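# Drape the shelf towel over the rail

## Task

Pick up the towel lying on the low shelf and hang it across the rail so that a substantial portion droops down each side. The rail must remain upright. The robot must not topple or finish leaning, since either counts as failure. At the end, open the gripper(s) and back the robot away from the towel and rail.

## Robot and tools

ROBOT. A LinearBot: an omnidirectional wheeled base with a column about 1.7 m tall. A carriage rides up and down the column (lift_m) and carries two identical six-joint arms, left and right, each ending in a two-finger gripper. Arm bases sit about 0.57 m + lift_m above the floor, and carriage parts hang about 0.15 m lower. A hand reaches 0.78 m from its shoulder but only about 0.38 m below its arm base. A hand is roughly 0.16 m long and 0.1 m wide (0.14 m open). Fingertips taper to about 5 mm thick. Parked joints 1 to 6 are 0, 0.05, 0.05, 1.45, 0, 0. With both arms parked the robot is about 0.85 m wide and 0.65 m long.

CAMERAS. carriage_camera is fixed on the carriage, facing forward and tilted about 20 degrees down. left_wrist_camera and right_wrist_camera look out past each hand's fingertips. Images are 896x504 pixels.

FRAMES. All positions are in metres. In the base frame the origin is on the floor under the base centre, with x forward, y left and z up. left_hand and right_hand are reported in this frame as the point between the finger pads, plus quat_wxyz. The hand's z axis runs along the fingers and its y axis is the opening direction. The odometry frame is the base frame as it stood at scene start. base_odometry counts wheel turns only, so slip shows up as travel. Its heading is in rad, positive to the left, within -3.142 to 3.142.

move. Every argument except cameras forms one action, which must contain base, joints or both.
- base: an object with exactly one key, giving a relative offset measured from the base's position in the most recent state report.
  - translate_m: -2 to 2 m, forward positive.
  - strafe_m: -2 to 2 m, left positive.
  - rotate_rad: -6.3 to 6.3 rad, counter-clockwise (left) positive.
- joints: one flat object keyed by joint name, covering both arms. Each value is an absolute target, not an offset.
  - lift_m: 0 to 1 m.
  - left_joint1_rad and right_joint1_rad: -2.617 to 3.054. This is the vertical axis; 0 points forward and positive swings left.
  - joint2: 0 to 3.141, the shoulder. 0 puts the upper arm level pointing back, 1.57 upright, 3.14 level pointing forward.
  - joint3: 0 to 3.141, the elbow. 0 is folded, 3.14 straight.
  - joint4: -1.57 to 1.57, wrist pitch. Positive lifts the fingertips.
  - joint5: -1.57 to 1.57, wrist yaw. Positive turns the fingertips right.
  - joint6: -2.094 to 2.094, roll about the finger axis. Positive is clockwise as seen from the forearm.
  - left_gripper_m and right_gripper_m: 0 to 0.093 m, the gap between the pads.
- speeds: optional caps that apply to this action only.
  - translate_m and strafe_m: 0.02 to 0.5 m/s.
  - rotate_rad: 0.05 to 1.57 rad/s.
  - lift_m: 0.08 to 0.25 m/s.
- min_time_s: 0.1 to 8 s, the minimum duration of each arm and gripper motion. Using it makes paths straighter.
- cameras: a list drawn from carriage_camera, left_wrist_camera, right_wrist_camera and all. Omitting it, null or all returns every camera; [] returns none.

Rules for move:
- All motions start together.
- Joints left out may still be driving toward earlier targets.
- An action lasts at most 15 s, and a drive stops after 14 s (time_out).
- An unknown key makes the call invalid. An out-of-range value gets it refused.
- A refusal, or a stop that blocks the call, cancels every later move, wait and finished_scene in the same reply.
- A call with no action simply returns the state and images.

OTHER TOOLS.
- wait(seconds 0 to 10): commands nothing new and reports the state.
- zoom_image(camera, region [x0,y0,x1,y1]): pixels from the top-left of that camera's latest image, at most 504x504.
- read_manual(section "licences"): returns licence text only.
- finished_scene(scene = current scene number): ends the scene irreversibly. The task must hold without the robot afterwards.

RESULTS.
- The move line reads done, or else the worst status.
- base_status and joint_status report each motion:
  - done: for the base, the wheels turned as commanded, slip or not.
  - off_target: came to rest short and may still be pushing.
  - contact_stop or time_out: holds where it stopped.
  - not_followed: a built-in check withheld arm targets because the arms would come within millimetres of each other or themselves.
  - limit_stop_at_motor_heat.
- on_its_own lists uncommanded behaviour; "held at" there is a target, not a reading.
- motor_effort is a percentage of maximum, with the action's peak in brackets. If lift effort keeps falling while lowering, a hand is resting on something.
- Joint torques are in N m, and joints 1 to 3 wrap at ±28.
- The pictures line gives the image order.
- Lines headed MOTOR HOT (75 °C) and OVER-TEMPERATURE FAULT (100 °C) mean the arm has gone limp for 30 to 60 s.

ACCURACY. Reported hand positions are often higher than the true ones, especially at long reach. A load makes a level hand sag. Small commanded turns may not happen. When gripping firmly the gripper may read slightly narrower than the object and show off_target. It reads 0 to 0.003 when closed on nothing. To release, command a gap well above the current reading.

CONTACT. The base stops on wheel overload, but it ignores the arms, so a drive can bend an arm. If the robot gets stuck, drive about 0.2 m back along the way you came. Arms have no contact stop: they keep pressing, heat up, and snap to target once freed. To free two withheld arms, resend one arm's current readings with joint1 turned away from the other arm, then move the other arm in a later action.

AVOID.
- Tipping: keep the carriage low and the arms near the body when possible, and avoid pushing, pulling or sudden stops.
- Reversing under a table edge.
- Arms striking or pressing each other, including a gripper closing on the other arm's fingers.
- Leaving arms stretched out; park them to cool.
- Knocking the rail over, dropping the towel, releasing it while it is moving, and slams or hard pushes.

Each tool is called by a JSON object that holds its "op" and its "data", one argument or row to a line.

## Session

{"op": "move", "data": {

}}

Scene clock: 0.00 s.
Joint torques (N m): no reading
base_odometry: x=+0.000 y=+0.000 heading=+0.000
base_status: not commanded
joint_positions: lift_m=+0.300 left_joint1_rad=-0.008 left_joint2_rad=+0.036 left_joint3_rad=+0.050 left_joint4_rad=+1.462 left_joint5_rad=+0.046 left_joint6_rad=+0.033 left_gripper_m=+0.09396 right_joint1_rad=+0.002 right_joint2_rad=+0.046 right_joint3_rad=+0.038 right_joint4_rad=+1.455 right_joint5_rad=-0.001 right_joint6_rad=+0.034 right_gripper_m=+0.09396
joint_status: not commanded
motor_effort: lift_m=+23 drive_wheels=+1
left_hand: x=+0.2444 y=+0.2948 z=+1.3221 quat_wxyz=(+0.999, +0.024, +0.047, +0.011) (m; base frame)
right_hand: x=+0.2528 y=-0.3027 z=+1.3189 quat_wxyz=(+0.998, +0.001, +0.061, +0.018) (m; base frame)
pictures: carriage_camera, left_wrist_camera, right_wrist_camera

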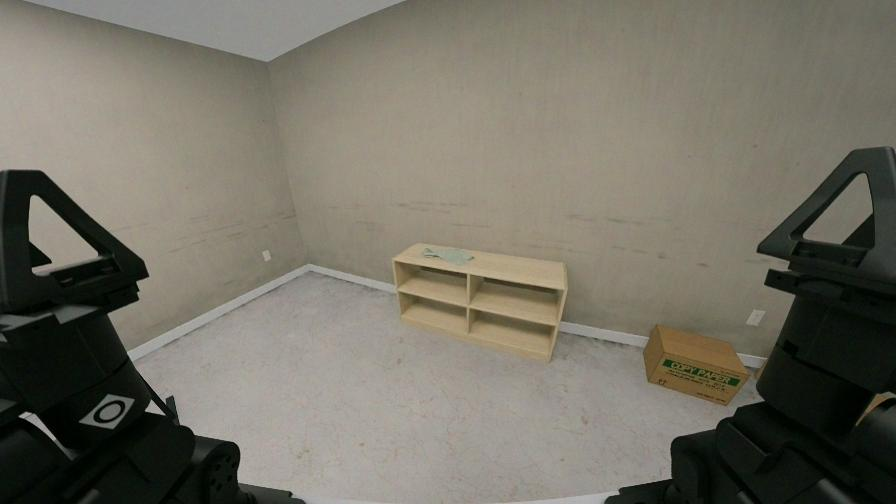

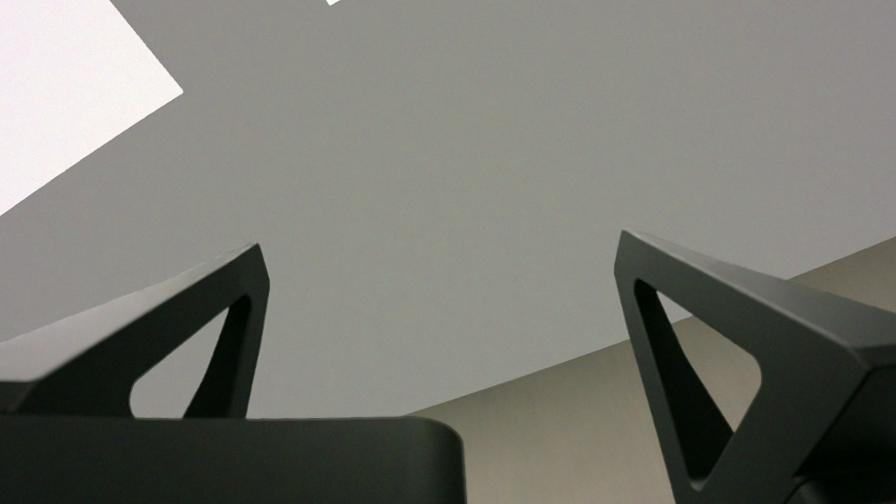

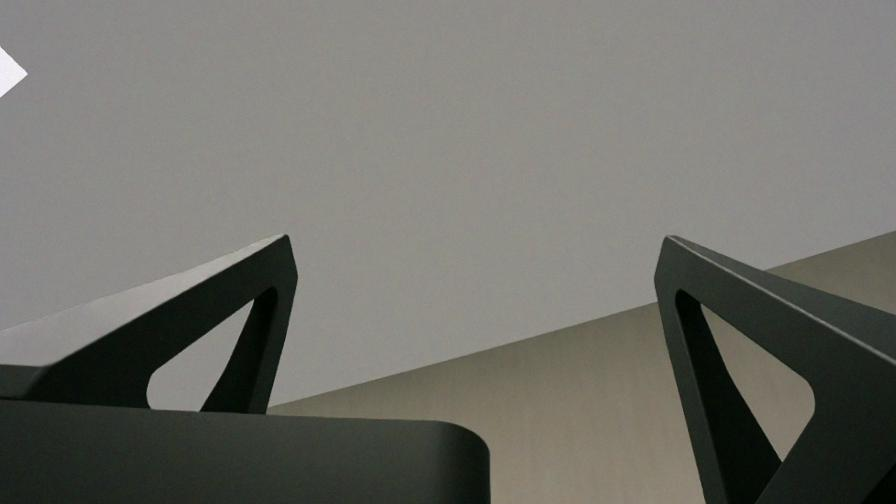

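{"op": "zoom_image", "data": {
  "camera": "carriage_camera",
  "region": [370, 220, 590, 370]
}}

{"op": "move", "data": {
  "base": {"rotate_rad":-1.4},
  "cameras": ["carriage_camera"]
}}

{"op": "move", "data": {
  "base": {"rotate_rad":-1.4},
  "cameras": ["carriage_camera"]
}}

{"op": "move", "data": {
  "base": {"rotate_rad":-1.4},
  "cameras": ["carriage_camera"]
}}

Scaled by 2.291 from the camera's 896x504 image, which has a finer 1280x720 frame.

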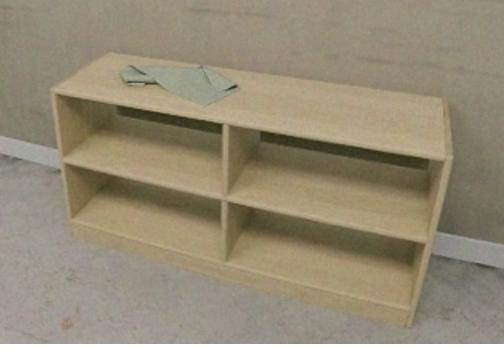

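Scene clock: 6.57 s.
Joint torques (N m): left_arm=[-0.29 3.92 5.61 -0.23 0 -0.07] | right_arm=[-0.18 3.85 5.97 -0.16 0.07 0.07]
move: done
base_odometry: x=+0.000 y=+0.000 heading=-1.400
base_status: done
joint_positions: lift_m=+0.300 left_joint1_rad=-0.008 left_joint2_rad=+0.036 left_joint3_rad=+0.050 left_joint4_rad=+1.461 left_joint5_rad=+0.046 left_joint6_rad=+0.033 left_gripper_m=+0.09396 right_joint1_rad=+0.002 right_joint2_rad=+0.046 right_joint3_rad=+0.038 right_joint4_rad=+1.455 right_joint5_rad=-0.001 right_joint6_rad=+0.034 right_gripper_m=+0.09396
joint_status: not commanded
motor_effort: lift_m=+23(23) drive_wheels=+6(14)
left_hand: x=+0.2445 y=+0.2948 z=+1.3221 quat_wxyz=(+0.999, +0.024, +0.047, +0.011) (m; base frame)
right_hand: x=+0.2528 y=-0.3027 z=+1.3189 quat_wxyz=(+0.998, +0.001, +0.061, +0.018) (m; base frame)
pictures: carriage_camera

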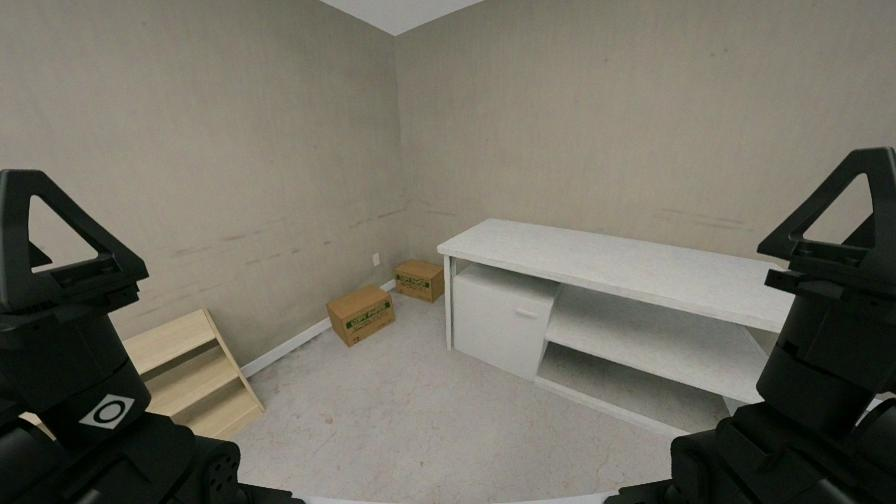

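Scene clock: 9.53 s.
Joint torques (N m): left_arm=[-0.29 3.92 5.63 -0.21 0 -0.08] | right_arm=[-0.23 3.81 5.97 -0.17 0.07 0.06]
move: done
base_odometry: x=+0.000 y=+0.000 heading=-2.799
base_status: done
joint_positions: lift_m=+0.300 left_joint1_rad=-0.008 left_joint2_rad=+0.036 left_joint3_rad=+0.050 left_joint4_rad=+1.461 left_joint5_rad=+0.046 left_joint6_rad=+0.033 left_gripper_m=+0.09397 right_joint1_rad=+0.002 right_joint2_rad=+0.046 right_joint3_rad=+0.038 right_joint4_rad=+1.455 right_joint5_rad=-0.001 right_joint6_rad=+0.034 right_gripper_m=+0.09397
joint_status: not commanded
motor_effort: lift_m=+23(23) drive_wheels=+6(13)
left_hand: x=+0.2446 y=+0.2948 z=+1.3220 quat_wxyz=(+0.999, +0.024, +0.047, +0.011) (m; base frame)
right_hand: x=+0.2528 y=-0.3027 z=+1.3189 quat_wxyz=(+0.998, +0.001, +0.061, +0.018) (m; base frame)
pictures: carriage_camera

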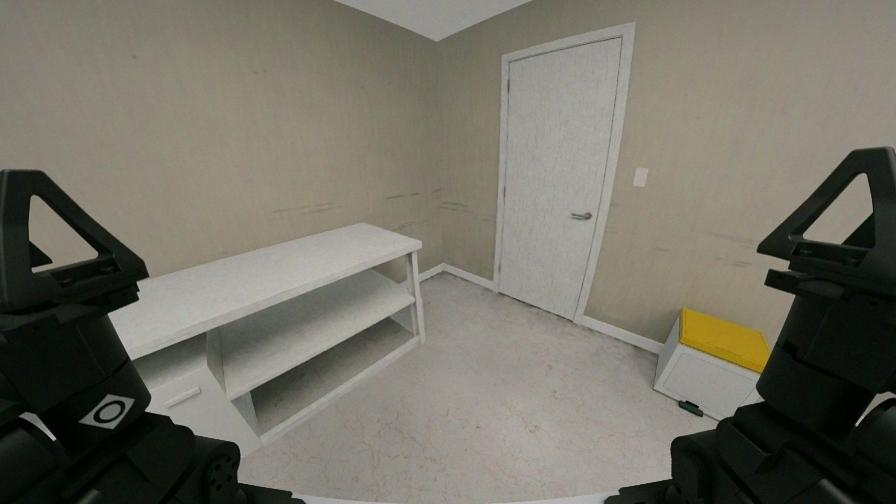

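Scene clock: 12.50 s.
Joint torques (N m): left_arm=[-0.34 3.88 5.72 -0.22 0 -0.08] | right_arm=[-0.2 3.81 5.98 -0.18 0.06 0.06]
move: done
base_odometry: x=+0.000 y=+0.000 heading=+2.085
base_status: done
joint_positions: lift_m=+0.300 left_joint1_rad=-0.008 left_joint2_rad=+0.036 left_joint3_rad=+0.050 left_joint4_rad=+1.461 left_joint5_rad=+0.046 left_joint6_rad=+0.033 left_gripper_m=+0.09398 right_joint1_rad=+0.002 right_joint2_rad=+0.046 right_joint3_rad=+0.038 right_joint4_rad=+1.455 right_joint5_rad=-0.001 right_joint6_rad=+0.034 right_gripper_m=+0.09398
joint_status: not commanded
motor_effort: lift_m=+23(23) drive_wheels=+6(13)
left_hand: x=+0.2446 y=+0.2948 z=+1.3220 quat_wxyz=(+0.999, +0.024, +0.047, +0.011) (m; base frame)
right_hand: x=+0.2528 y=-0.3027 z=+1.3189 quat_wxyz=(+0.998, +0.001, +0.061, +0.018) (m; base frame)
pictures: carriage_camera

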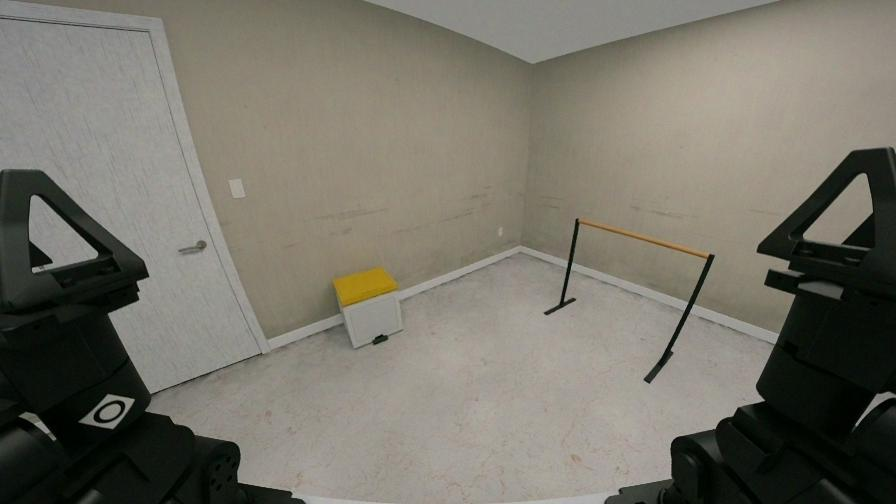

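{"op": "move", "data": {
  "base": {"rotate_rad":-2.502},
  "cameras": []
}}

{"op": "move", "data": {
  "base": {"strafe_m":0.39},
  "cameras": []
}}

{"op": "move", "data": {
  "base": {"translate_m":0.6},
  "joints": {"left_joint1_rad":0,"left_joint2_rad":2.7,"left_joint3_rad":2.4,"left_joint4_rad":-1.2,"left_joint5_rad":0,"left_joint6_rad":0},
  "min_time_s": 2.5
}}

Scene clock: 42.47 s.
Joint torques (N m): left_arm=[-0.34 3.88 5.71 -0.24 0 -0.08] | right_arm=[-0.24 3.86 6.01 -0.18 0.08 0.08]
move: done
base_odometry: x=+0.000 y=+0.000 heading=-0.417
base_status: done
joint_positions: lift_m=+0.300 left_joint1_rad=-0.008 left_joint2_rad=+0.036 left_joint3_rad=+0.050 left_joint4_rad=+1.461 left_joint5_rad=+0.046 left_joint6_rad=+0.033 left_gripper_m=+0.09398 right_joint1_rad=+0.002 right_joint2_rad=+0.046 right_joint3_rad=+0.038 right_joint4_rad=+1.455 right_joint5_rad=-0.001 right_joint6_rad=+0.034 right_gripper_m=+0.09398
joint_status: not commanded
motor_effort: lift_m=+23(23) drive_wheels=+6(14)
left_hand: x=+0.2447 y=+0.2948 z=+1.3220 quat_wxyz=(+0.999, +0.024, +0.048, +0.011) (m; base frame)
right_hand: x=+0.2528 y=-0.3027 z=+1.3189 quat_wxyz=(+0.998, +0.001, +0.061, +0.018) (m; base frame)
pictures: none
No camera images: "cameras" was empty.

Scene clock: 45.27 s.
Joint torques (N m): left_arm=[-0.27 3.88 5.71 -0.21 -0.01 -0.09] | right_arm=[-0.18 3.79 5.94 -0.17 0.07 0.07]
move: done
base_odometry: x=+0.158 y=+0.356 heading=-0.418
base_status: done
joint_positions: lift_m=+0.300 left_joint1_rad=-0.009 left_joint2_rad=+0.036 left_joint3_rad=+0.050 left_joint4_rad=+1.461 left_joint5_rad=+0.046 left_joint6_rad=+0.033 left_gripper_m=+0.09398 right_joint1_rad=+0.002 right_joint2_rad=+0.046 right_joint3_rad=+0.038 right_joint4_rad=+1.455 right_joint5_rad=-0.001 right_joint6_rad=+0.034 right_gripper_m=+0.09398
joint_status: not commanded
motor_effort: lift_m=+23(23) drive_wheels=-6(17)
left_hand: x=+0.2447 y=+0.2948 z=+1.3220 quat_wxyz=(+0.999, +0.024, +0.048, +0.011) (m; base frame)
right_hand: x=+0.2528 y=-0.3026 z=+1.3189 quat_wxyz=(+0.998, +0.000, +0.061, +0.018) (m; base frame)
pictures: none
No camera images: "cameras" was empty.

Scene clock: 48.67 s.
Joint torques (N m): left_arm=[0.16 -12.92 7.91 0.52 -0.1 -0.19] | right_arm=[-0.21 3.82 5.96 -0.13 0.08 0.07]
move: done
base_odometry: x=+0.707 y=+0.113 heading=-0.417
base_status: done
joint_positions: lift_m=+0.300 left_joint1_rad=-0.006 left_joint2_rad=+2.678 left_joint3_rad=+2.381 left_joint4_rad=-1.179 left_joint5_rad=+0.013 left_joint6_rad=+0.010 left_gripper_m=+0.09398 right_joint1_rad=+0.002 right_joint2_rad=+0.046 right_joint3_rad=+0.038 right_joint4_rad=+1.455 right_joint5_rad=-0.001 right_joint6_rad=+0.034 right_gripper_m=+0.09398
joint_status: all done
motor_effort: lift_m=+23(23) drive_wheels=-4(14)
left_hand: x=+0.7519 y=+0.2974 z=+0.8635 quat_wxyz=(+0.047, +0.008, +0.999, -0.006) (m; base frame)
right_hand: x=+0.2528 y=-0.3026 z=+1.3189 quat_wxyz=(+0.998, +0.000, +0.061, +0.018) (m; base frame)
pictures: carriage_camera, left_wrist_camera, right_wrist_camera
camera_calibration:
left_wrist_camera: T_world_to_cam=[[-0.0418249, -0.998662, 0.0304026, 0.300918], [-0.857779, 0.0514943, 0.511432, 0.189931], [-0.512314, -0.00468817, -0.858785, 1.24905], [0, 0, 0, 1]] pos_world=[0.815411, 0.296591, 0.966382]
right_wrist_camera: T_world_to_cam=[[0.0646104, -0.996507, 0.0529108, -0.378289], [0.742132, 0.0125358, -0.670136, 0.712079], [0.667132, 0.0825645, 0.74035, -0.993507], [0, 0, 0, 1]] pos_world=[0.158786, -0.303865, 1.23275]

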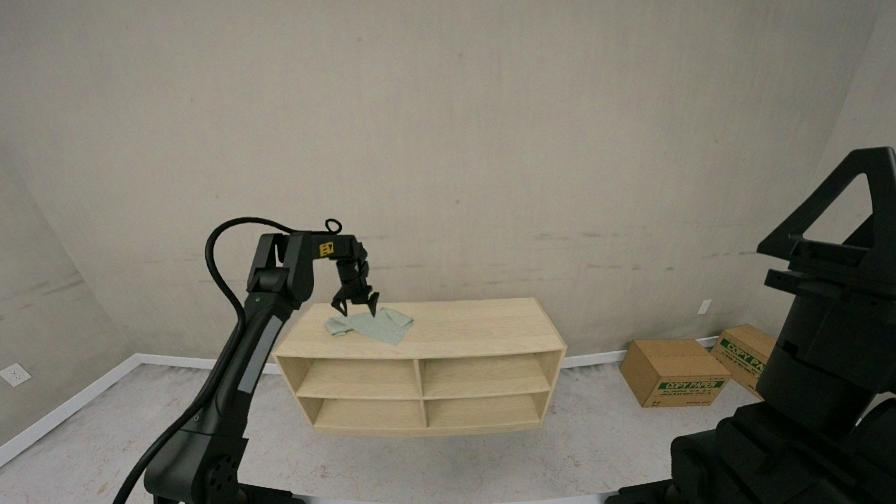

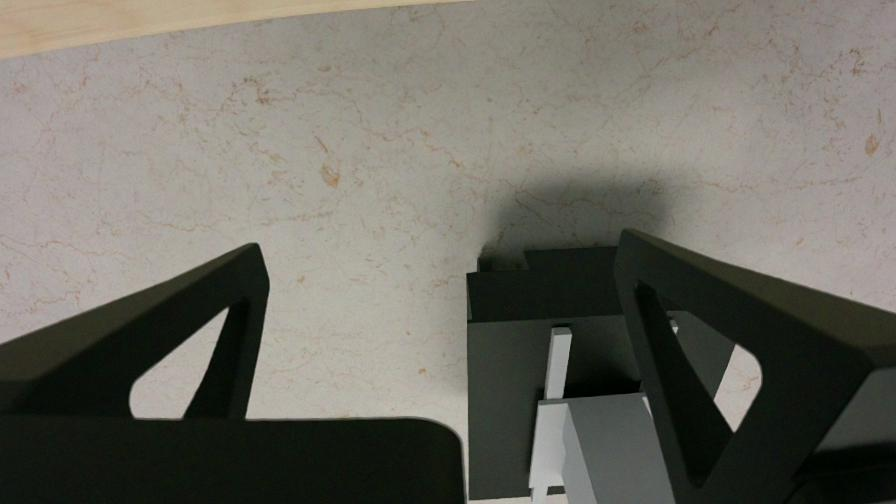

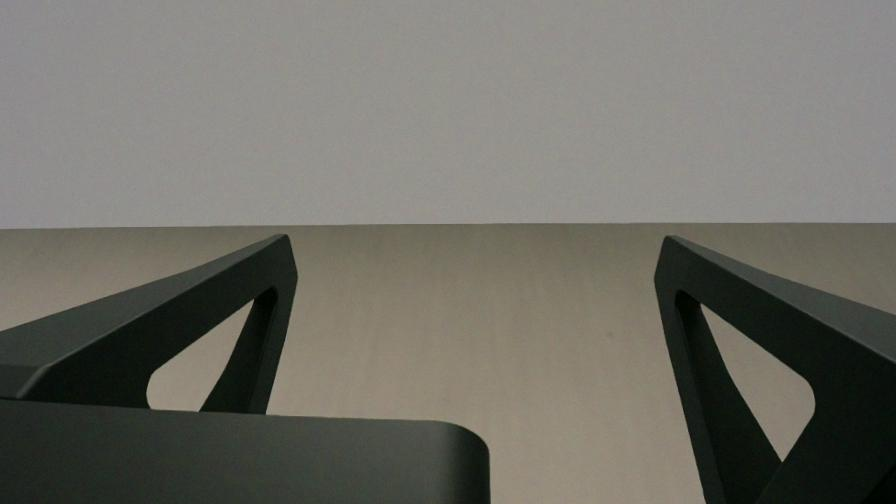

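{"op": "zoom_image", "data": {
  "camera": "carriage_camera",
  "region": [280, 270, 460, 380]
}}

{"op": "move", "data": {
  "base": {"translate_m":0.4},
  "speeds": {"translate_m":0.25},
  "cameras": ["carriage_camera","left_wrist_camera"]
}}

{"op": "zoom_image", "data": {
  "camera": "carriage_camera",
  "region": [260, 290, 480, 420]
}}

Scaled by 2.800 from the camera's 896x504 image, which has a finer 1280x720 frame.

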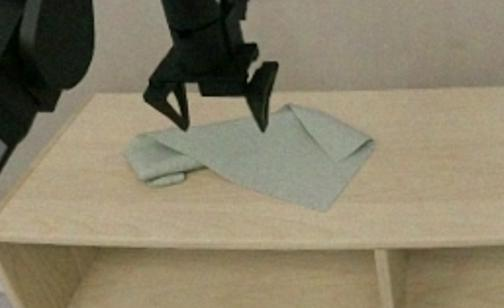

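Scene clock: 54.97 s.
Joint torques (N m): left_arm=[1.61 -1.48 16.39 3.86 -0.05 0] | right_arm=[-0.21 3.88 6 -0.13 0.13 0.08]
move: contact_stop
base_odometry: x=+1.067 y=-0.046 heading=-0.414
base_status: translate_m contact_stop (by the wheels' count: +0.393 of +0.400)
joint_positions: lift_m=+0.300 left_joint1_rad=-0.022 left_joint2_rad=+2.569 left_joint3_rad=+2.264 left_joint4_rad=-1.587 left_joint5_rad=+0.008 left_joint6_rad=-0.008 left_gripper_m=+0.09398 right_joint1_rad=+0.001 right_joint2_rad=+0.046 right_joint3_rad=+0.038 right_joint4_rad=+1.451 right_joint5_rad=-0.002 right_joint6_rad=+0.034 right_gripper_m=+0.09398
joint_status: not commanded
motor_effort: lift_m=+23(23) drive_wheels=+27(66)
left_hand: x=+0.6368 y=+0.2924 z=+0.8980 quat_wxyz=(-0.160, +0.006, +0.987, -0.001) (m; base frame)
right_hand: x=+0.2537 y=-0.3025 z=+1.3188 quat_wxyz=(+0.998, +0.000, +0.063, +0.018) (m; base frame)
pictures: carriage_camera, left_wrist_camera
camera_calibration:
left_wrist_camera: T_world_to_cam=[[-0.0271925, -0.999132, 0.0315592, 0.279763], [-0.578643, 0.0414766, 0.814526, -0.373182], [-0.815127, 0.00388747, -0.579269, 1.15894], [0, 0, 0, 1]] pos_world=[0.736351, 0.290493, 0.966474]

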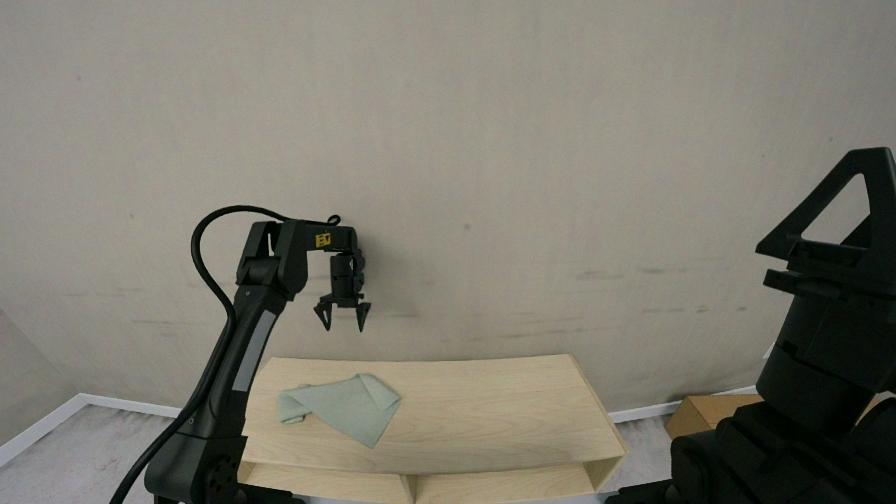

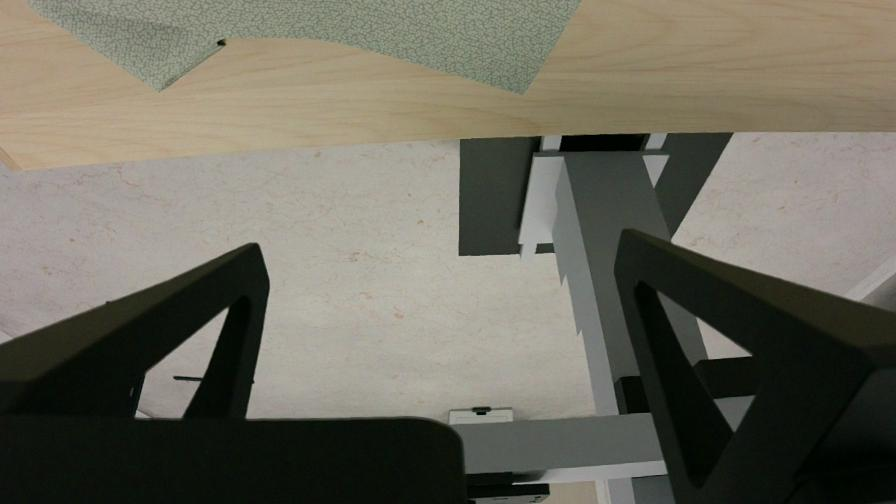

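Scaled by 2.291 from the camera's 896x504 image, which has a finer 1280x720 frame.

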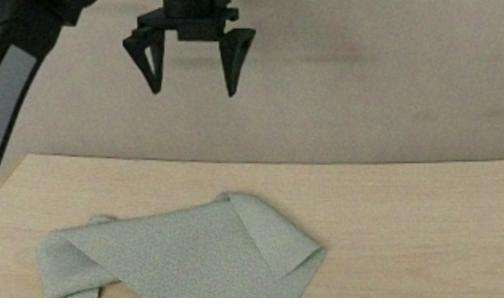

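{"op": "move", "data": {
  "base": {"translate_m":-0.13},
  "speeds": {"translate_m":0.2},
  "cameras": []
}}

{"op": "move", "data": {
  "base": {"strafe_m":-0.1},
  "joints": {"lift_m":0.15,"left_joint1_rad":0,"left_joint2_rad":2.7,"left_joint3_rad":2.4,"left_joint4_rad":-1.2,"left_gripper_m":0.075},
  "speeds": {"strafe_m":0.2},
  "cameras": ["carriage_camera","left_wrist_camera"]
}}

{"op": "zoom_image", "data": {
  "camera": "carriage_camera",
  "region": [260, 240, 480, 390]
}}

Scene clock: 67.83 s.
Joint torques (N m): left_arm=[-0.12 -13.19 7.71 0.79 -0.05 0] | right_arm=[-0.14 3.71 6.01 -0.08 0.08 0.06]
move: done
base_odometry: x=+0.948 y=+0.007 heading=-0.414
base_status: done
joint_positions: lift_m=+0.300 left_joint1_rad=-0.002 left_joint2_rad=+2.682 left_joint3_rad=+2.381 left_joint4_rad=-1.217 left_joint5_rad=+0.008 left_joint6_rad=-0.007 left_gripper_m=+0.09398 right_joint1_rad=+0.001 right_joint2_rad=+0.046 right_joint3_rad=+0.038 right_joint4_rad=+1.451 right_joint5_rad=-0.002 right_joint6_rad=+0.034 right_gripper_m=+0.09398
joint_status: not commanded
motor_effort: lift_m=+23(23) drive_wheels=-9(21)
left_hand: x=+0.7421 y=+0.3006 z=+0.8608 quat_wxyz=(+0.026, -0.003, +1.000, -0.004) (m; base frame)
right_hand: x=+0.2539 y=-0.3025 z=+1.3188 quat_wxyz=(+0.998, +0.000, +0.064, +0.018) (m; base frame)
pictures: none
No camera images: "cameras" was empty.

Scene clock: 69.40 s.
Joint torques (N m): left_arm=[0.12 -13.64 7.04 0.72 -0.04 0.02] | right_arm=[-0.18 3.69 6.02 -0.07 0.08 0.07]
move: done
base_odometry: x=+0.908 y=-0.085 heading=-0.415
base_status: done
joint_positions: lift_m=+0.150 left_joint1_rad=-0.004 left_joint2_rad=+2.688 left_joint3_rad=+2.391 left_joint4_rad=-1.210 left_joint5_rad=+0.008 left_joint6_rad=-0.007 left_gripper_m=+0.07509 right_joint1_rad=+0.002 right_joint2_rad=+0.046 right_joint3_rad=+0.038 right_joint4_rad=+1.451 right_joint5_rad=-0.002 right_joint6_rad=+0.034 right_gripper_m=+0.09398
joint_status: all done
motor_effort: lift_m=+20(20) drive_wheels=+2(15)
left_hand: x=+0.7458 y=+0.2994 z=+0.7111 quat_wxyz=(+0.032, -0.002, +0.999, -0.004) (m; base frame)
right_hand: x=+0.2538 y=-0.3025 z=+1.1692 quat_wxyz=(+0.998, +0.000, +0.064, +0.018) (m; base frame)
pictures: carriage_camera, left_wrist_camera
camera_calibration:
carriage_camera: T_world_to_cam=[[-0.00554303, -0.999684, -0.0245377, 0.0321325], [-0.377596, 0.0248139, -0.925638, 1.13016], [0.925954, 0.00413448, -0.377614, 0.295695], [0, 0, 0, 1]] pos_world=[0.15312, 0.00285626, 1.15856]
left_wrist_camera: T_world_to_cam=[[-0.0211393, -0.999405, 0.0272611, 0.294281], [-0.842954, 0.0324781, 0.537005, 0.238962], [-0.53757, -0.0116279, -0.843139, 1.12477], [0, 0, 0, 1]] pos_world=[0.812295, 0.299423, 0.811987]

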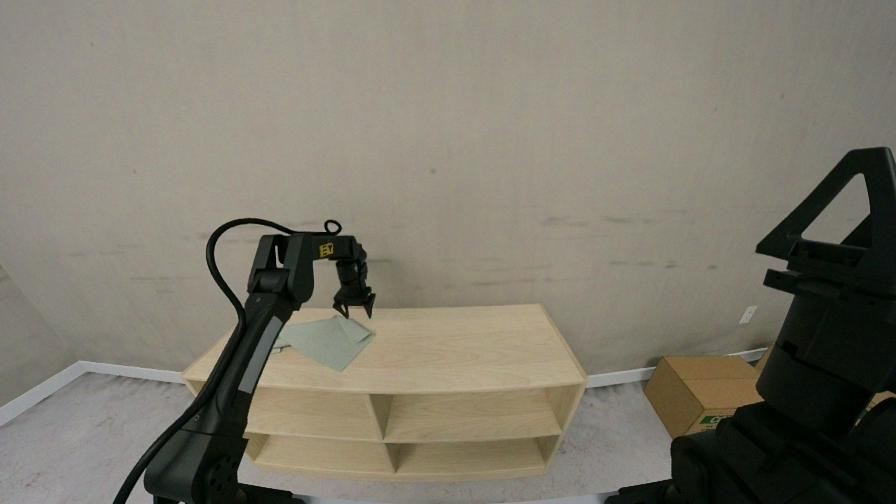

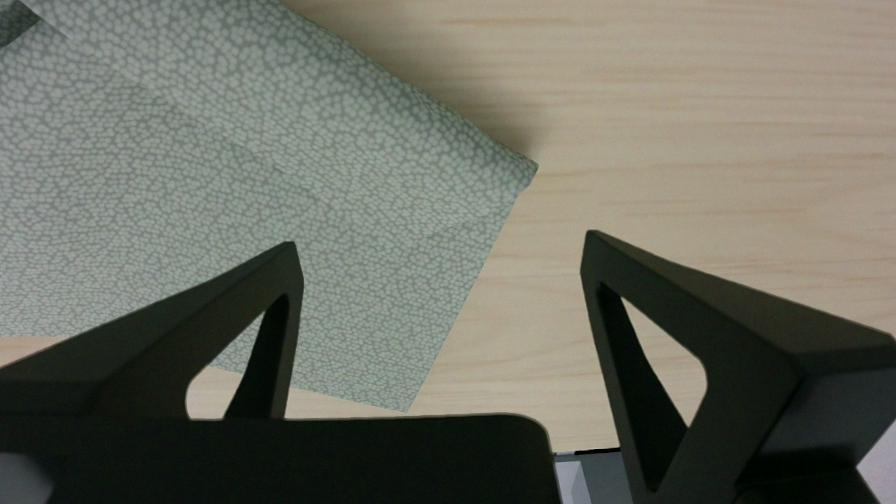

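Scaled by 2.291 from the camera's 896x504 image, which has a finer 1280x720 frame.

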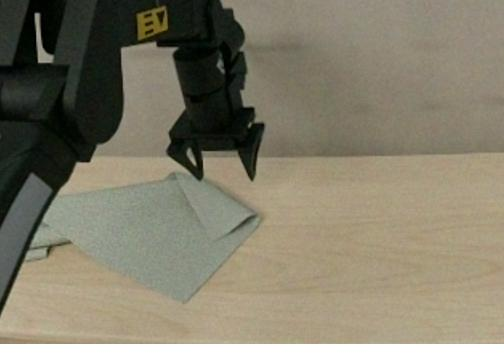

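{"op": "move", "data": {
  "base": {"translate_m":-0.035},
  "joints": {"lift_m":0.06},
  "cameras": []
}}

{"op": "move", "data": {
  "base": {"strafe_m":0.012},
  "joints": {"lift_m":0.035},
  "speeds": {"lift_m":0.08},
  "cameras": ["carriage_camera","left_wrist_camera"]
}}

{"op": "zoom_image", "data": {
  "camera": "carriage_camera",
  "region": [260, 200, 480, 350]
}}

Scene clock: 78.83 s.
Joint torques (N m): left_arm=[0.14 -12.57 5.01 0.66 0.15 -0.04] | right_arm=[-0.2 3.79 6.01 -0.11 0.08 0.07]
move: done
base_odometry: x=+0.876 y=-0.071 heading=-0.415
base_status: done
joint_positions: lift_m=+0.061 left_joint1_rad=-0.005 left_joint2_rad=+2.674 left_joint3_rad=+2.418 left_joint4_rad=-1.187 left_joint5_rad=-0.009 left_joint6_rad=-0.004 left_gripper_m=+0.07507 right_joint1_rad=+0.002 right_joint2_rad=+0.046 right_joint3_rad=+0.038 right_joint4_rad=+1.451 right_joint5_rad=-0.002 right_joint6_rad=+0.034 right_gripper_m=+0.09398
joint_status: all done
motor_effort: lift_m=+18(20) drive_wheels=+0(8)
left_hand: x=+0.7600 y=+0.3015 z=+0.6362 quat_wxyz=(+0.064, +0.000, +0.998, +0.004) (m; base frame)
right_hand: x=+0.2538 y=-0.3025 z=+1.0794 quat_wxyz=(+0.998, +0.000, +0.064, +0.018) (m; base frame)
pictures: none
No camera images: "cameras" was empty.

Scene clock: 79.57 s.
Joint torques (N m): left_arm=[1.32 -9.02 3.77 0.99 0.07 -0.02] | right_arm=[-0.16 3.79 6.02 -0.11 0.05 0.06]
move: done
base_odometry: x=+0.881 y=-0.060 heading=-0.415
base_status: done
joint_positions: lift_m=+0.036 left_joint1_rad=-0.017 left_joint2_rad=+2.637 left_joint3_rad=+2.432 left_joint4_rad=-1.211 left_joint5_rad=-0.003 left_joint6_rad=-0.004 left_gripper_m=+0.07506 right_joint1_rad=+0.002 right_joint2_rad=+0.046 right_joint3_rad=+0.038 right_joint4_rad=+1.451 right_joint5_rad=-0.002 right_joint6_rad=+0.034 right_gripper_m=+0.09398
joint_status: all done
motor_effort: lift_m=+18(18) drive_wheels=+2(5)
left_hand: x=+0.7619 y=+0.2940 z=+0.6337 quat_wxyz=(+0.077, +0.007, +0.997, +0.001) (m; base frame)
right_hand: x=+0.2538 y=-0.3025 z=+1.0544 quat_wxyz=(+0.998, +0.000, +0.064, +0.018) (m; base frame)
pictures: carriage_camera, left_wrist_camera
camera_calibration:
carriage_camera: T_world_to_cam=[[-0.00554303, -0.999684, -0.0245377, 0.0293156], [-0.377596, 0.0248139, -0.925638, 1.02389], [0.925954, 0.00413448, -0.377614, 0.252345], [0, 0, 0, 1]] pos_world=[0.15312, 0.00285626, 1.04376]
left_wrist_camera: T_world_to_cam=[[-0.0386279, -0.999149, 0.0144794, 0.312666], [-0.887474, 0.0409627, 0.459034, 0.375138], [-0.459236, 0.00488142, -0.888301, 1.03216], [0, 0, 0, 1]] pos_world=[0.81901, 0.291995, 0.740145]

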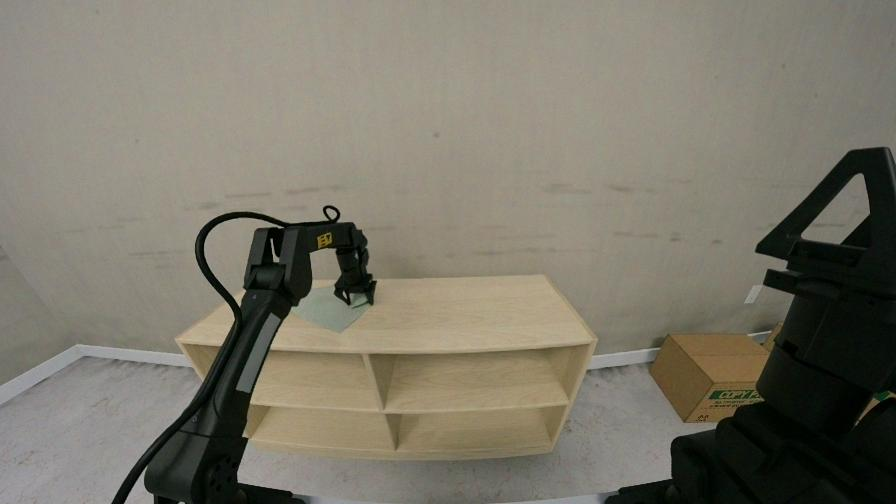

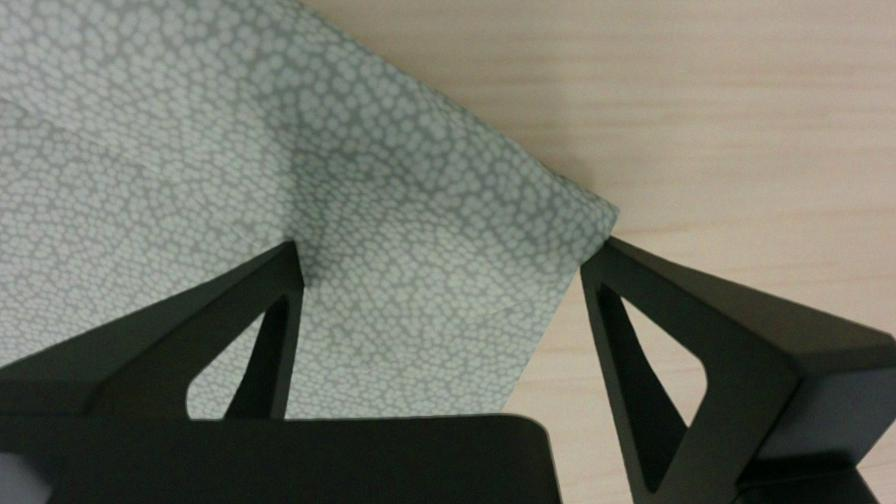

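Scaled by 2.291 from the camera's 896x504 image, which has a finer 1280x720 frame.

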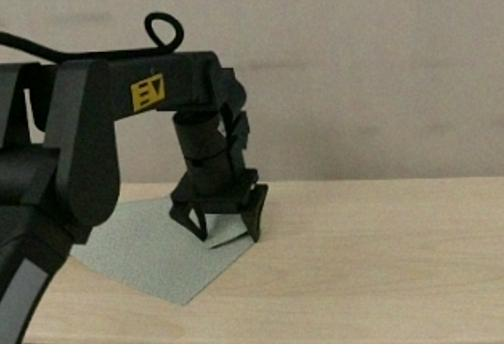

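{"op": "move", "data": {
  "joints": {"lift_m":0.05},
  "cameras": []
}}

{"op": "move", "data": {
  "joints": {"left_gripper_m":0.0},
  "min_time_s": 1.5,
  "cameras": ["left_wrist_camera"]
}}

{"op": "move", "data": {
  "joints": {"lift_m":0.3},
  "speeds": {"lift_m":0.15},
  "cameras": ["carriage_camera","left_wrist_camera"]
}}

Scene clock: 84.07 s.
Joint torques (N m): left_arm=[0.61 -10.61 4.77 0.85 0.03 -0.04] | right_arm=[-0.21 4.01 5.91 -0.17 0.08 0.07]
move: done
base_odometry: x=+0.881 y=-0.060 heading=-0.415
base_status: not commanded
joint_positions: lift_m=+0.050 left_joint1_rad=-0.009 left_joint2_rad=+2.654 left_joint3_rad=+2.421 left_joint4_rad=-1.204 left_joint5_rad=+0.000 left_joint6_rad=-0.004 left_gripper_m=+0.07506 right_joint1_rad=+0.002 right_joint2_rad=+0.046 right_joint3_rad=+0.038 right_joint4_rad=+1.451 right_joint5_rad=-0.002 right_joint6_rad=+0.034 right_gripper_m=+0.09398
joint_status: all done
motor_effort: lift_m=+25(28) drive_wheels=+1(2)
left_hand: x=+0.7590 y=+0.2978 z=+0.6360 quat_wxyz=(+0.067, +0.003, +0.998, +0.000) (m; base frame)
right_hand: x=+0.2538 y=-0.3025 z=+1.0686 quat_wxyz=(+0.998, +0.000, +0.064, +0.018) (m; base frame)
pictures: none
No camera images: "cameras" was empty.

Scene clock: 85.87 s.
Joint torques (N m): left_arm=[0.17 -10.59 4.79 0.83 0.02 -0.03] | right_arm=[-0.23 3.78 5.98 -0.12 0.09 0.07]
move: off_target
base_odometry: x=+0.881 y=-0.060 heading=-0.415
base_status: not commanded
joint_positions: lift_m=+0.050 left_joint1_rad=-0.005 left_joint2_rad=+2.654 left_joint3_rad=+2.421 left_joint4_rad=-1.202 left_joint5_rad=+0.000 left_joint6_rad=-0.004 left_gripper_m=+0.00492 right_joint1_rad=+0.002 right_joint2_rad=+0.046 right_joint3_rad=+0.038 right_joint4_rad=+1.451 right_joint5_rad=-0.002 right_joint6_rad=+0.034 right_gripper_m=+0.09398
joint_status: left_gripper_m off_target (ended at +0.00495, target +0.00000)
motor_effort: lift_m=+25(25) drive_wheels=+1(1)
left_hand: x=+0.7594 y=+0.3000 z=+0.6360 quat_wxyz=(+0.067, +0.001, +0.998, +0.000) (m; base frame)
right_hand: x=+0.2538 y=-0.3025 z=+1.0686 quat_wxyz=(+0.998, +0.000, +0.064, +0.018) (m; base frame)
pictures: left_wrist_camera
camera_calibration:
left_wrist_camera: T_world_to_cam=[[-0.0265184, -0.999487, 0.0179465, 0.307299], [-0.87863, 0.0318666, 0.476438, 0.356558], [-0.476766, -0.00313393, -0.879025, 1.04299], [0, 0, 0, 1]] pos_world=[0.818693, 0.299048, 0.74142]

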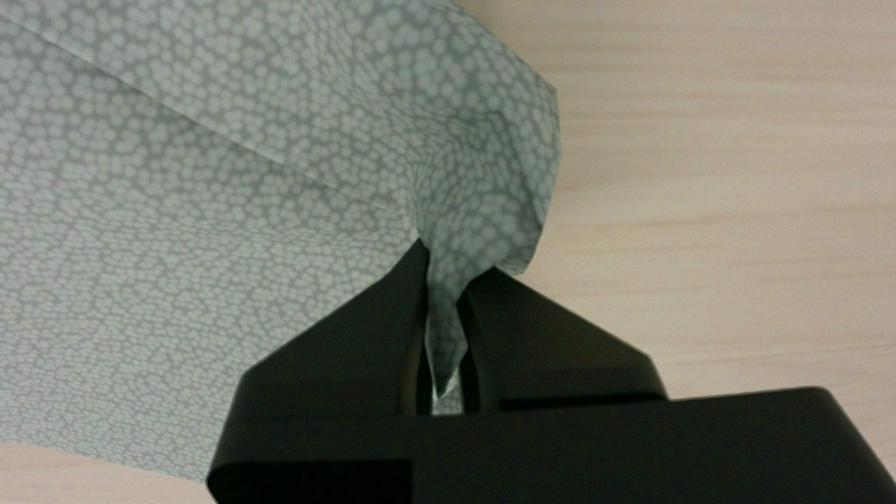

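Scene clock: 87.97 s.
Joint torques (N m): left_arm=[0.06 -13.05 6 0.7 0.03 -0.02] | right_arm=[-0.18 3.82 5.96 -0.11 0.08 0.05]
move: done
base_odometry: x=+0.880 y=-0.060 heading=-0.415
base_status: not commanded
joint_positions: lift_m=+0.300 left_joint1_rad=-0.004 left_joint2_rad=+2.680 left_joint3_rad=+2.405 left_joint4_rad=-1.200 left_joint5_rad=+0.000 left_joint6_rad=-0.004 left_gripper_m=+0.00480 right_joint1_rad=+0.002 right_joint2_rad=+0.046 right_joint3_rad=+0.038 right_joint4_rad=+1.451 right_joint5_rad=-0.002 right_joint6_rad=+0.034 right_gripper_m=+0.09398
joint_status: all done
motor_effort: lift_m=+24(29) drive_wheels=+0(1)
left_hand: x=+0.7529 y=+0.3007 z=+0.8683 quat_wxyz=(+0.048, +0.000, +0.999, +0.000) (m; base frame)
right_hand: x=+0.2538 y=-0.3025 z=+1.3186 quat_wxyz=(+0.998, +0.000, +0.064, +0.018) (m; base frame)
pictures: carriage_camera, left_wrist_camera
camera_calibration:
carriage_camera: T_world_to_cam=[[-0.00554303, -0.999684, -0.0245377, 0.0357985], [-0.377596, 0.0248139, -0.925638, 1.26845], [0.925954, 0.00413448, -0.377614, 0.35211], [0, 0, 0, 1]] pos_world=[0.15312, 0.00285626, 1.30796]
left_wrist_camera: T_world_to_cam=[[-0.0246463, -0.99952, 0.0187621, 0.301495], [-0.859442, 0.0307713, 0.510307, 0.196642], [-0.510639, -0.00354775, -0.859788, 1.25294], [0, 0, 0, 1]] pos_world=[0.816235, 0.299744, 0.971261]

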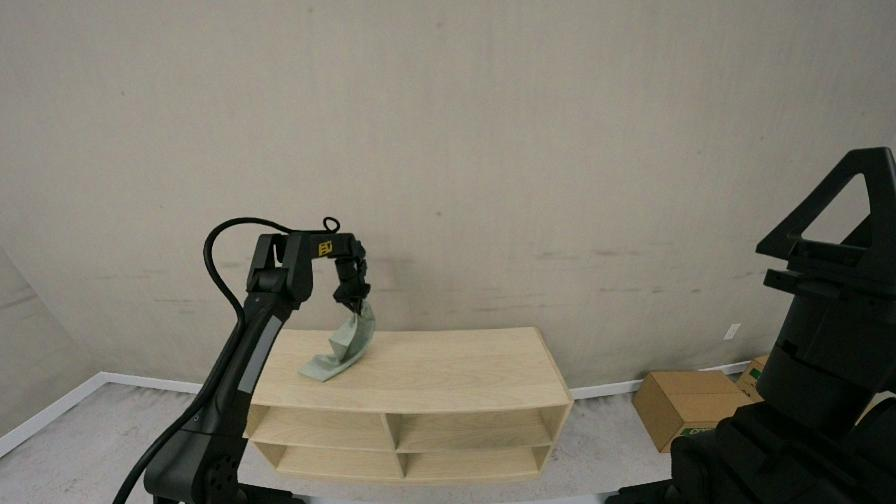

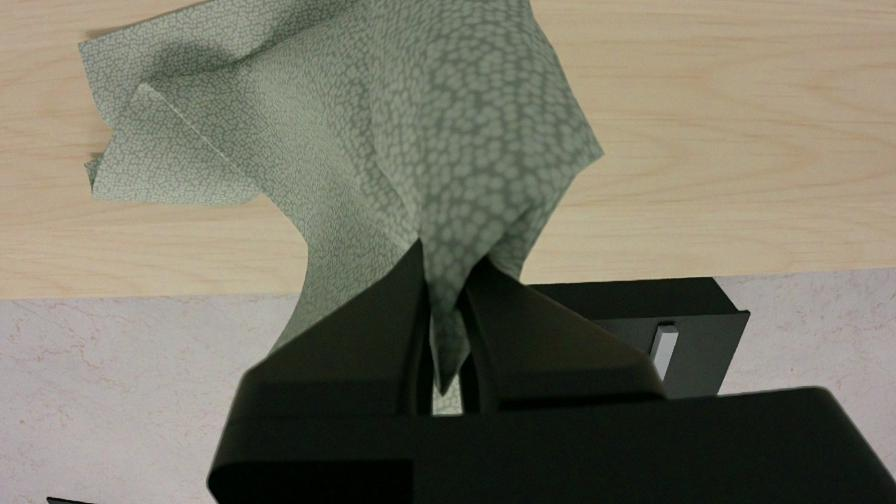

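{"op": "move", "data": {
  "joints": {"lift_m":0.6},
  "speeds": {"lift_m":0.2},
  "base": {"translate_m":-0.3},
  "cameras": ["carriage_camera"]
}}

{"op": "move", "data": {
  "base": {"rotate_rad":1.418},
  "speeds": {"rotate_rad":0.8},
  "cameras": []
}}

{"op": "move", "data": {
  "base": {"strafe_m":0.9},
  "speeds": {"strafe_m":0.35},
  "cameras": ["carriage_camera","left_wrist_camera"]
}}

{"op": "zoom_image", "data": {
  "camera": "carriage_camera",
  "region": [200, 200, 600, 500]
}}

Scene clock: 96.00 s.
Joint torques (N m): left_arm=[0.01 -13.96 6.24 0.64 0.03 -0.04] | right_arm=[-0.18 3.7 5.89 -0.04 0.09 0.07]
move: done
base_odometry: x=+0.606 y=+0.061 heading=-0.415
base_status: done
joint_positions: lift_m=+0.600 left_joint1_rad=-0.003 left_joint2_rad=+2.690 left_joint3_rad=+2.401 left_joint4_rad=-1.199 left_joint5_rad=+0.000 left_joint6_rad=-0.004 left_gripper_m=+0.00480 right_joint1_rad=+0.002 right_joint2_rad=+0.046 right_joint3_rad=+0.038 right_joint4_rad=+1.452 right_joint5_rad=-0.002 right_joint6_rad=+0.034 right_gripper_m=+0.09398
joint_status: all done
motor_effort: lift_m=+24(30) drive_wheels=-1(11)
left_hand: x=+0.7507 y=+0.3011 z=+1.1622 quat_wxyz=(+0.041, +0.000, +0.999, +0.000) (m; base frame)
right_hand: x=+0.2536 y=-0.3025 z=+1.6186 quat_wxyz=(+0.998, +0.000, +0.063, +0.018) (m; base frame)
pictures: carriage_camera
camera_calibration:
carriage_camera: T_world_to_cam=[[-0.00554303, -0.999684, -0.0245377, 0.0431598], [-0.377596, 0.0248139, -0.925638, 1.54614], [0.925954, 0.00413448, -0.377614, 0.465394], [0, 0, 0, 1]] pos_world=[0.15312, 0.00285626, 1.60796]

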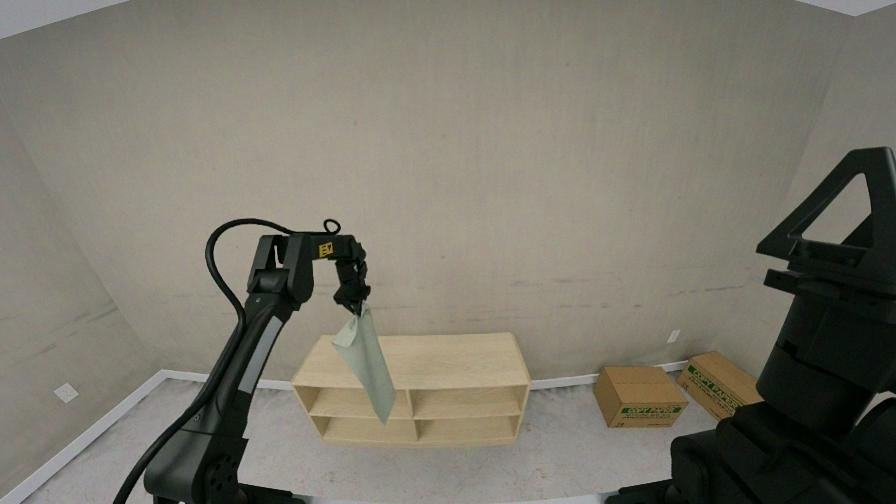

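Scene clock: 99.07 s.
Joint torques (N m): left_arm=[-0.69 -13.87 6.22 0.66 0.03 -0.03] | right_arm=[-0.17 3.84 6.02 -0.13 0.08 0.08]
move: done
base_odometry: x=+0.606 y=+0.061 heading=+1.003
base_status: done
joint_positions: lift_m=+0.600 left_joint1_rad=+0.005 left_joint2_rad=+2.690 left_joint3_rad=+2.401 left_joint4_rad=-1.199 left_joint5_rad=+0.000 left_joint6_rad=-0.004 left_gripper_m=+0.00480 right_joint1_rad=+0.002 right_joint2_rad=+0.046 right_joint3_rad=+0.038 right_joint4_rad=+1.452 right_joint5_rad=-0.002 right_joint6_rad=+0.034 right_gripper_m=+0.09399
joint_status: not commanded
motor_effort: lift_m=+24(25) drive_wheels=+7(14)
left_hand: x=+0.7507 y=+0.3055 z=+1.1622 quat_wxyz=(+0.041, -0.005, +0.999, +0.000) (m; base frame)
right_hand: x=+0.2536 y=-0.3025 z=+1.6186 quat_wxyz=(+0.998, +0.000, +0.063, +0.018) (m; base frame)
pictures: none
No camera images: "cameras" was empty.

Scene clock: 103.43 s.
Joint torques (N m): left_arm=[-0.49 -13.93 6.11 0.67 0.03 -0.03] | right_arm=[-0.23 3.73 6 -0.14 0.07 0.07]
move: done
base_odometry: x=-0.153 y=+0.544 heading=+1.004
base_status: done
joint_positions: lift_m=+0.600 left_joint1_rad=+0.002 left_joint2_rad=+2.690 left_joint3_rad=+2.401 left_joint4_rad=-1.199 left_joint5_rad=+0.000 left_joint6_rad=-0.004 left_gripper_m=+0.00480 right_joint1_rad=+0.002 right_joint2_rad=+0.046 right_joint3_rad=+0.038 right_joint4_rad=+1.452 right_joint5_rad=-0.001 right_joint6_rad=+0.034 right_gripper_m=+0.09399
joint_status: not commanded
motor_effort: lift_m=+24(25) drive_wheels=-6(18)
left_hand: x=+0.7507 y=+0.3041 z=+1.1622 quat_wxyz=(+0.041, -0.003, +0.999, +0.000) (m; base frame)
right_hand: x=+0.2536 y=-0.3026 z=+1.6186 quat_wxyz=(+0.998, +0.000, +0.063, +0.018) (m; base frame)
pictures: carriage_camera, left_wrist_camera
camera_calibration:
carriage_camera: T_world_to_cam=[[-0.00554303, -0.999684, -0.0245377, 0.0431598], [-0.377596, 0.0248139, -0.925638, 1.54614], [0.925954, 0.00413448, -0.377614, 0.465394], [0, 0, 0, 1]] pos_world=[0.15312, 0.00285626, 1.60796]
left_wrist_camera: T_world_to_cam=[[-0.0178948, -0.999658, 0.019064, 0.294004], [-0.852724, 0.0252147, 0.521752, 0.0279347], [-0.522055, -0.00691964, -0.852884, 1.50605], [0, 0, 0, 1]] pos_world=[0.815325, 0.30362, 1.26431]

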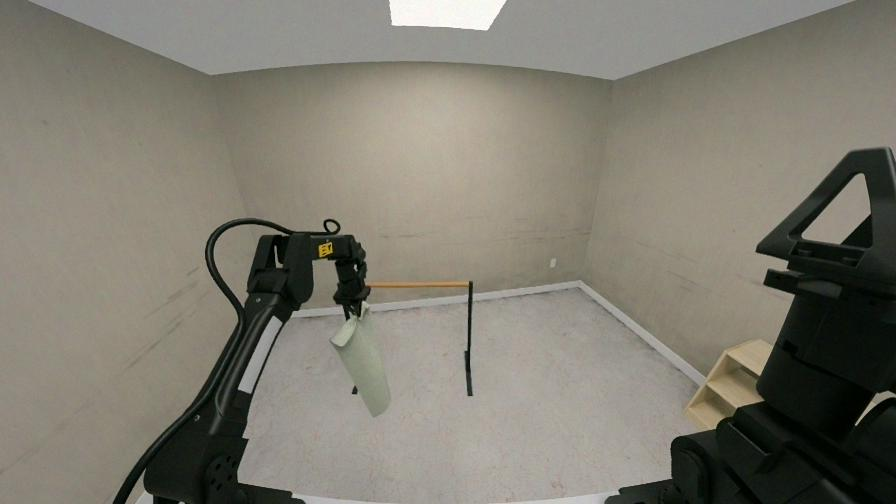

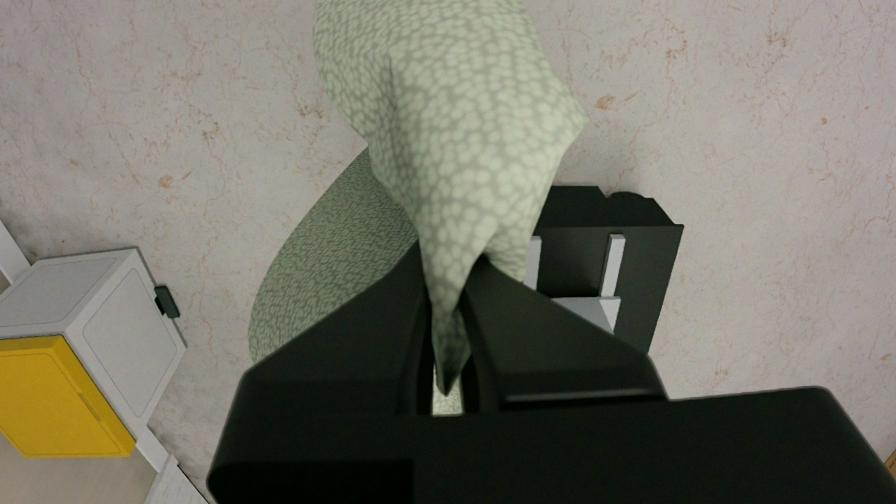

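Scaled by 1.260 from the camera's 896x504 image, which has a finer 1280x720 frame.

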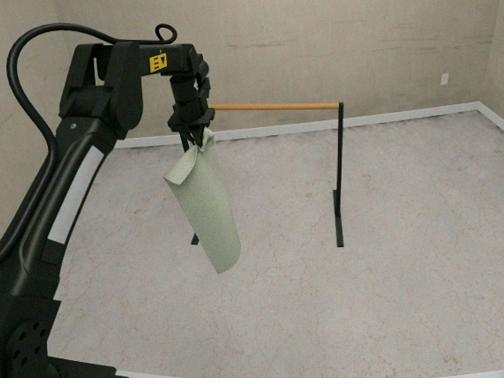

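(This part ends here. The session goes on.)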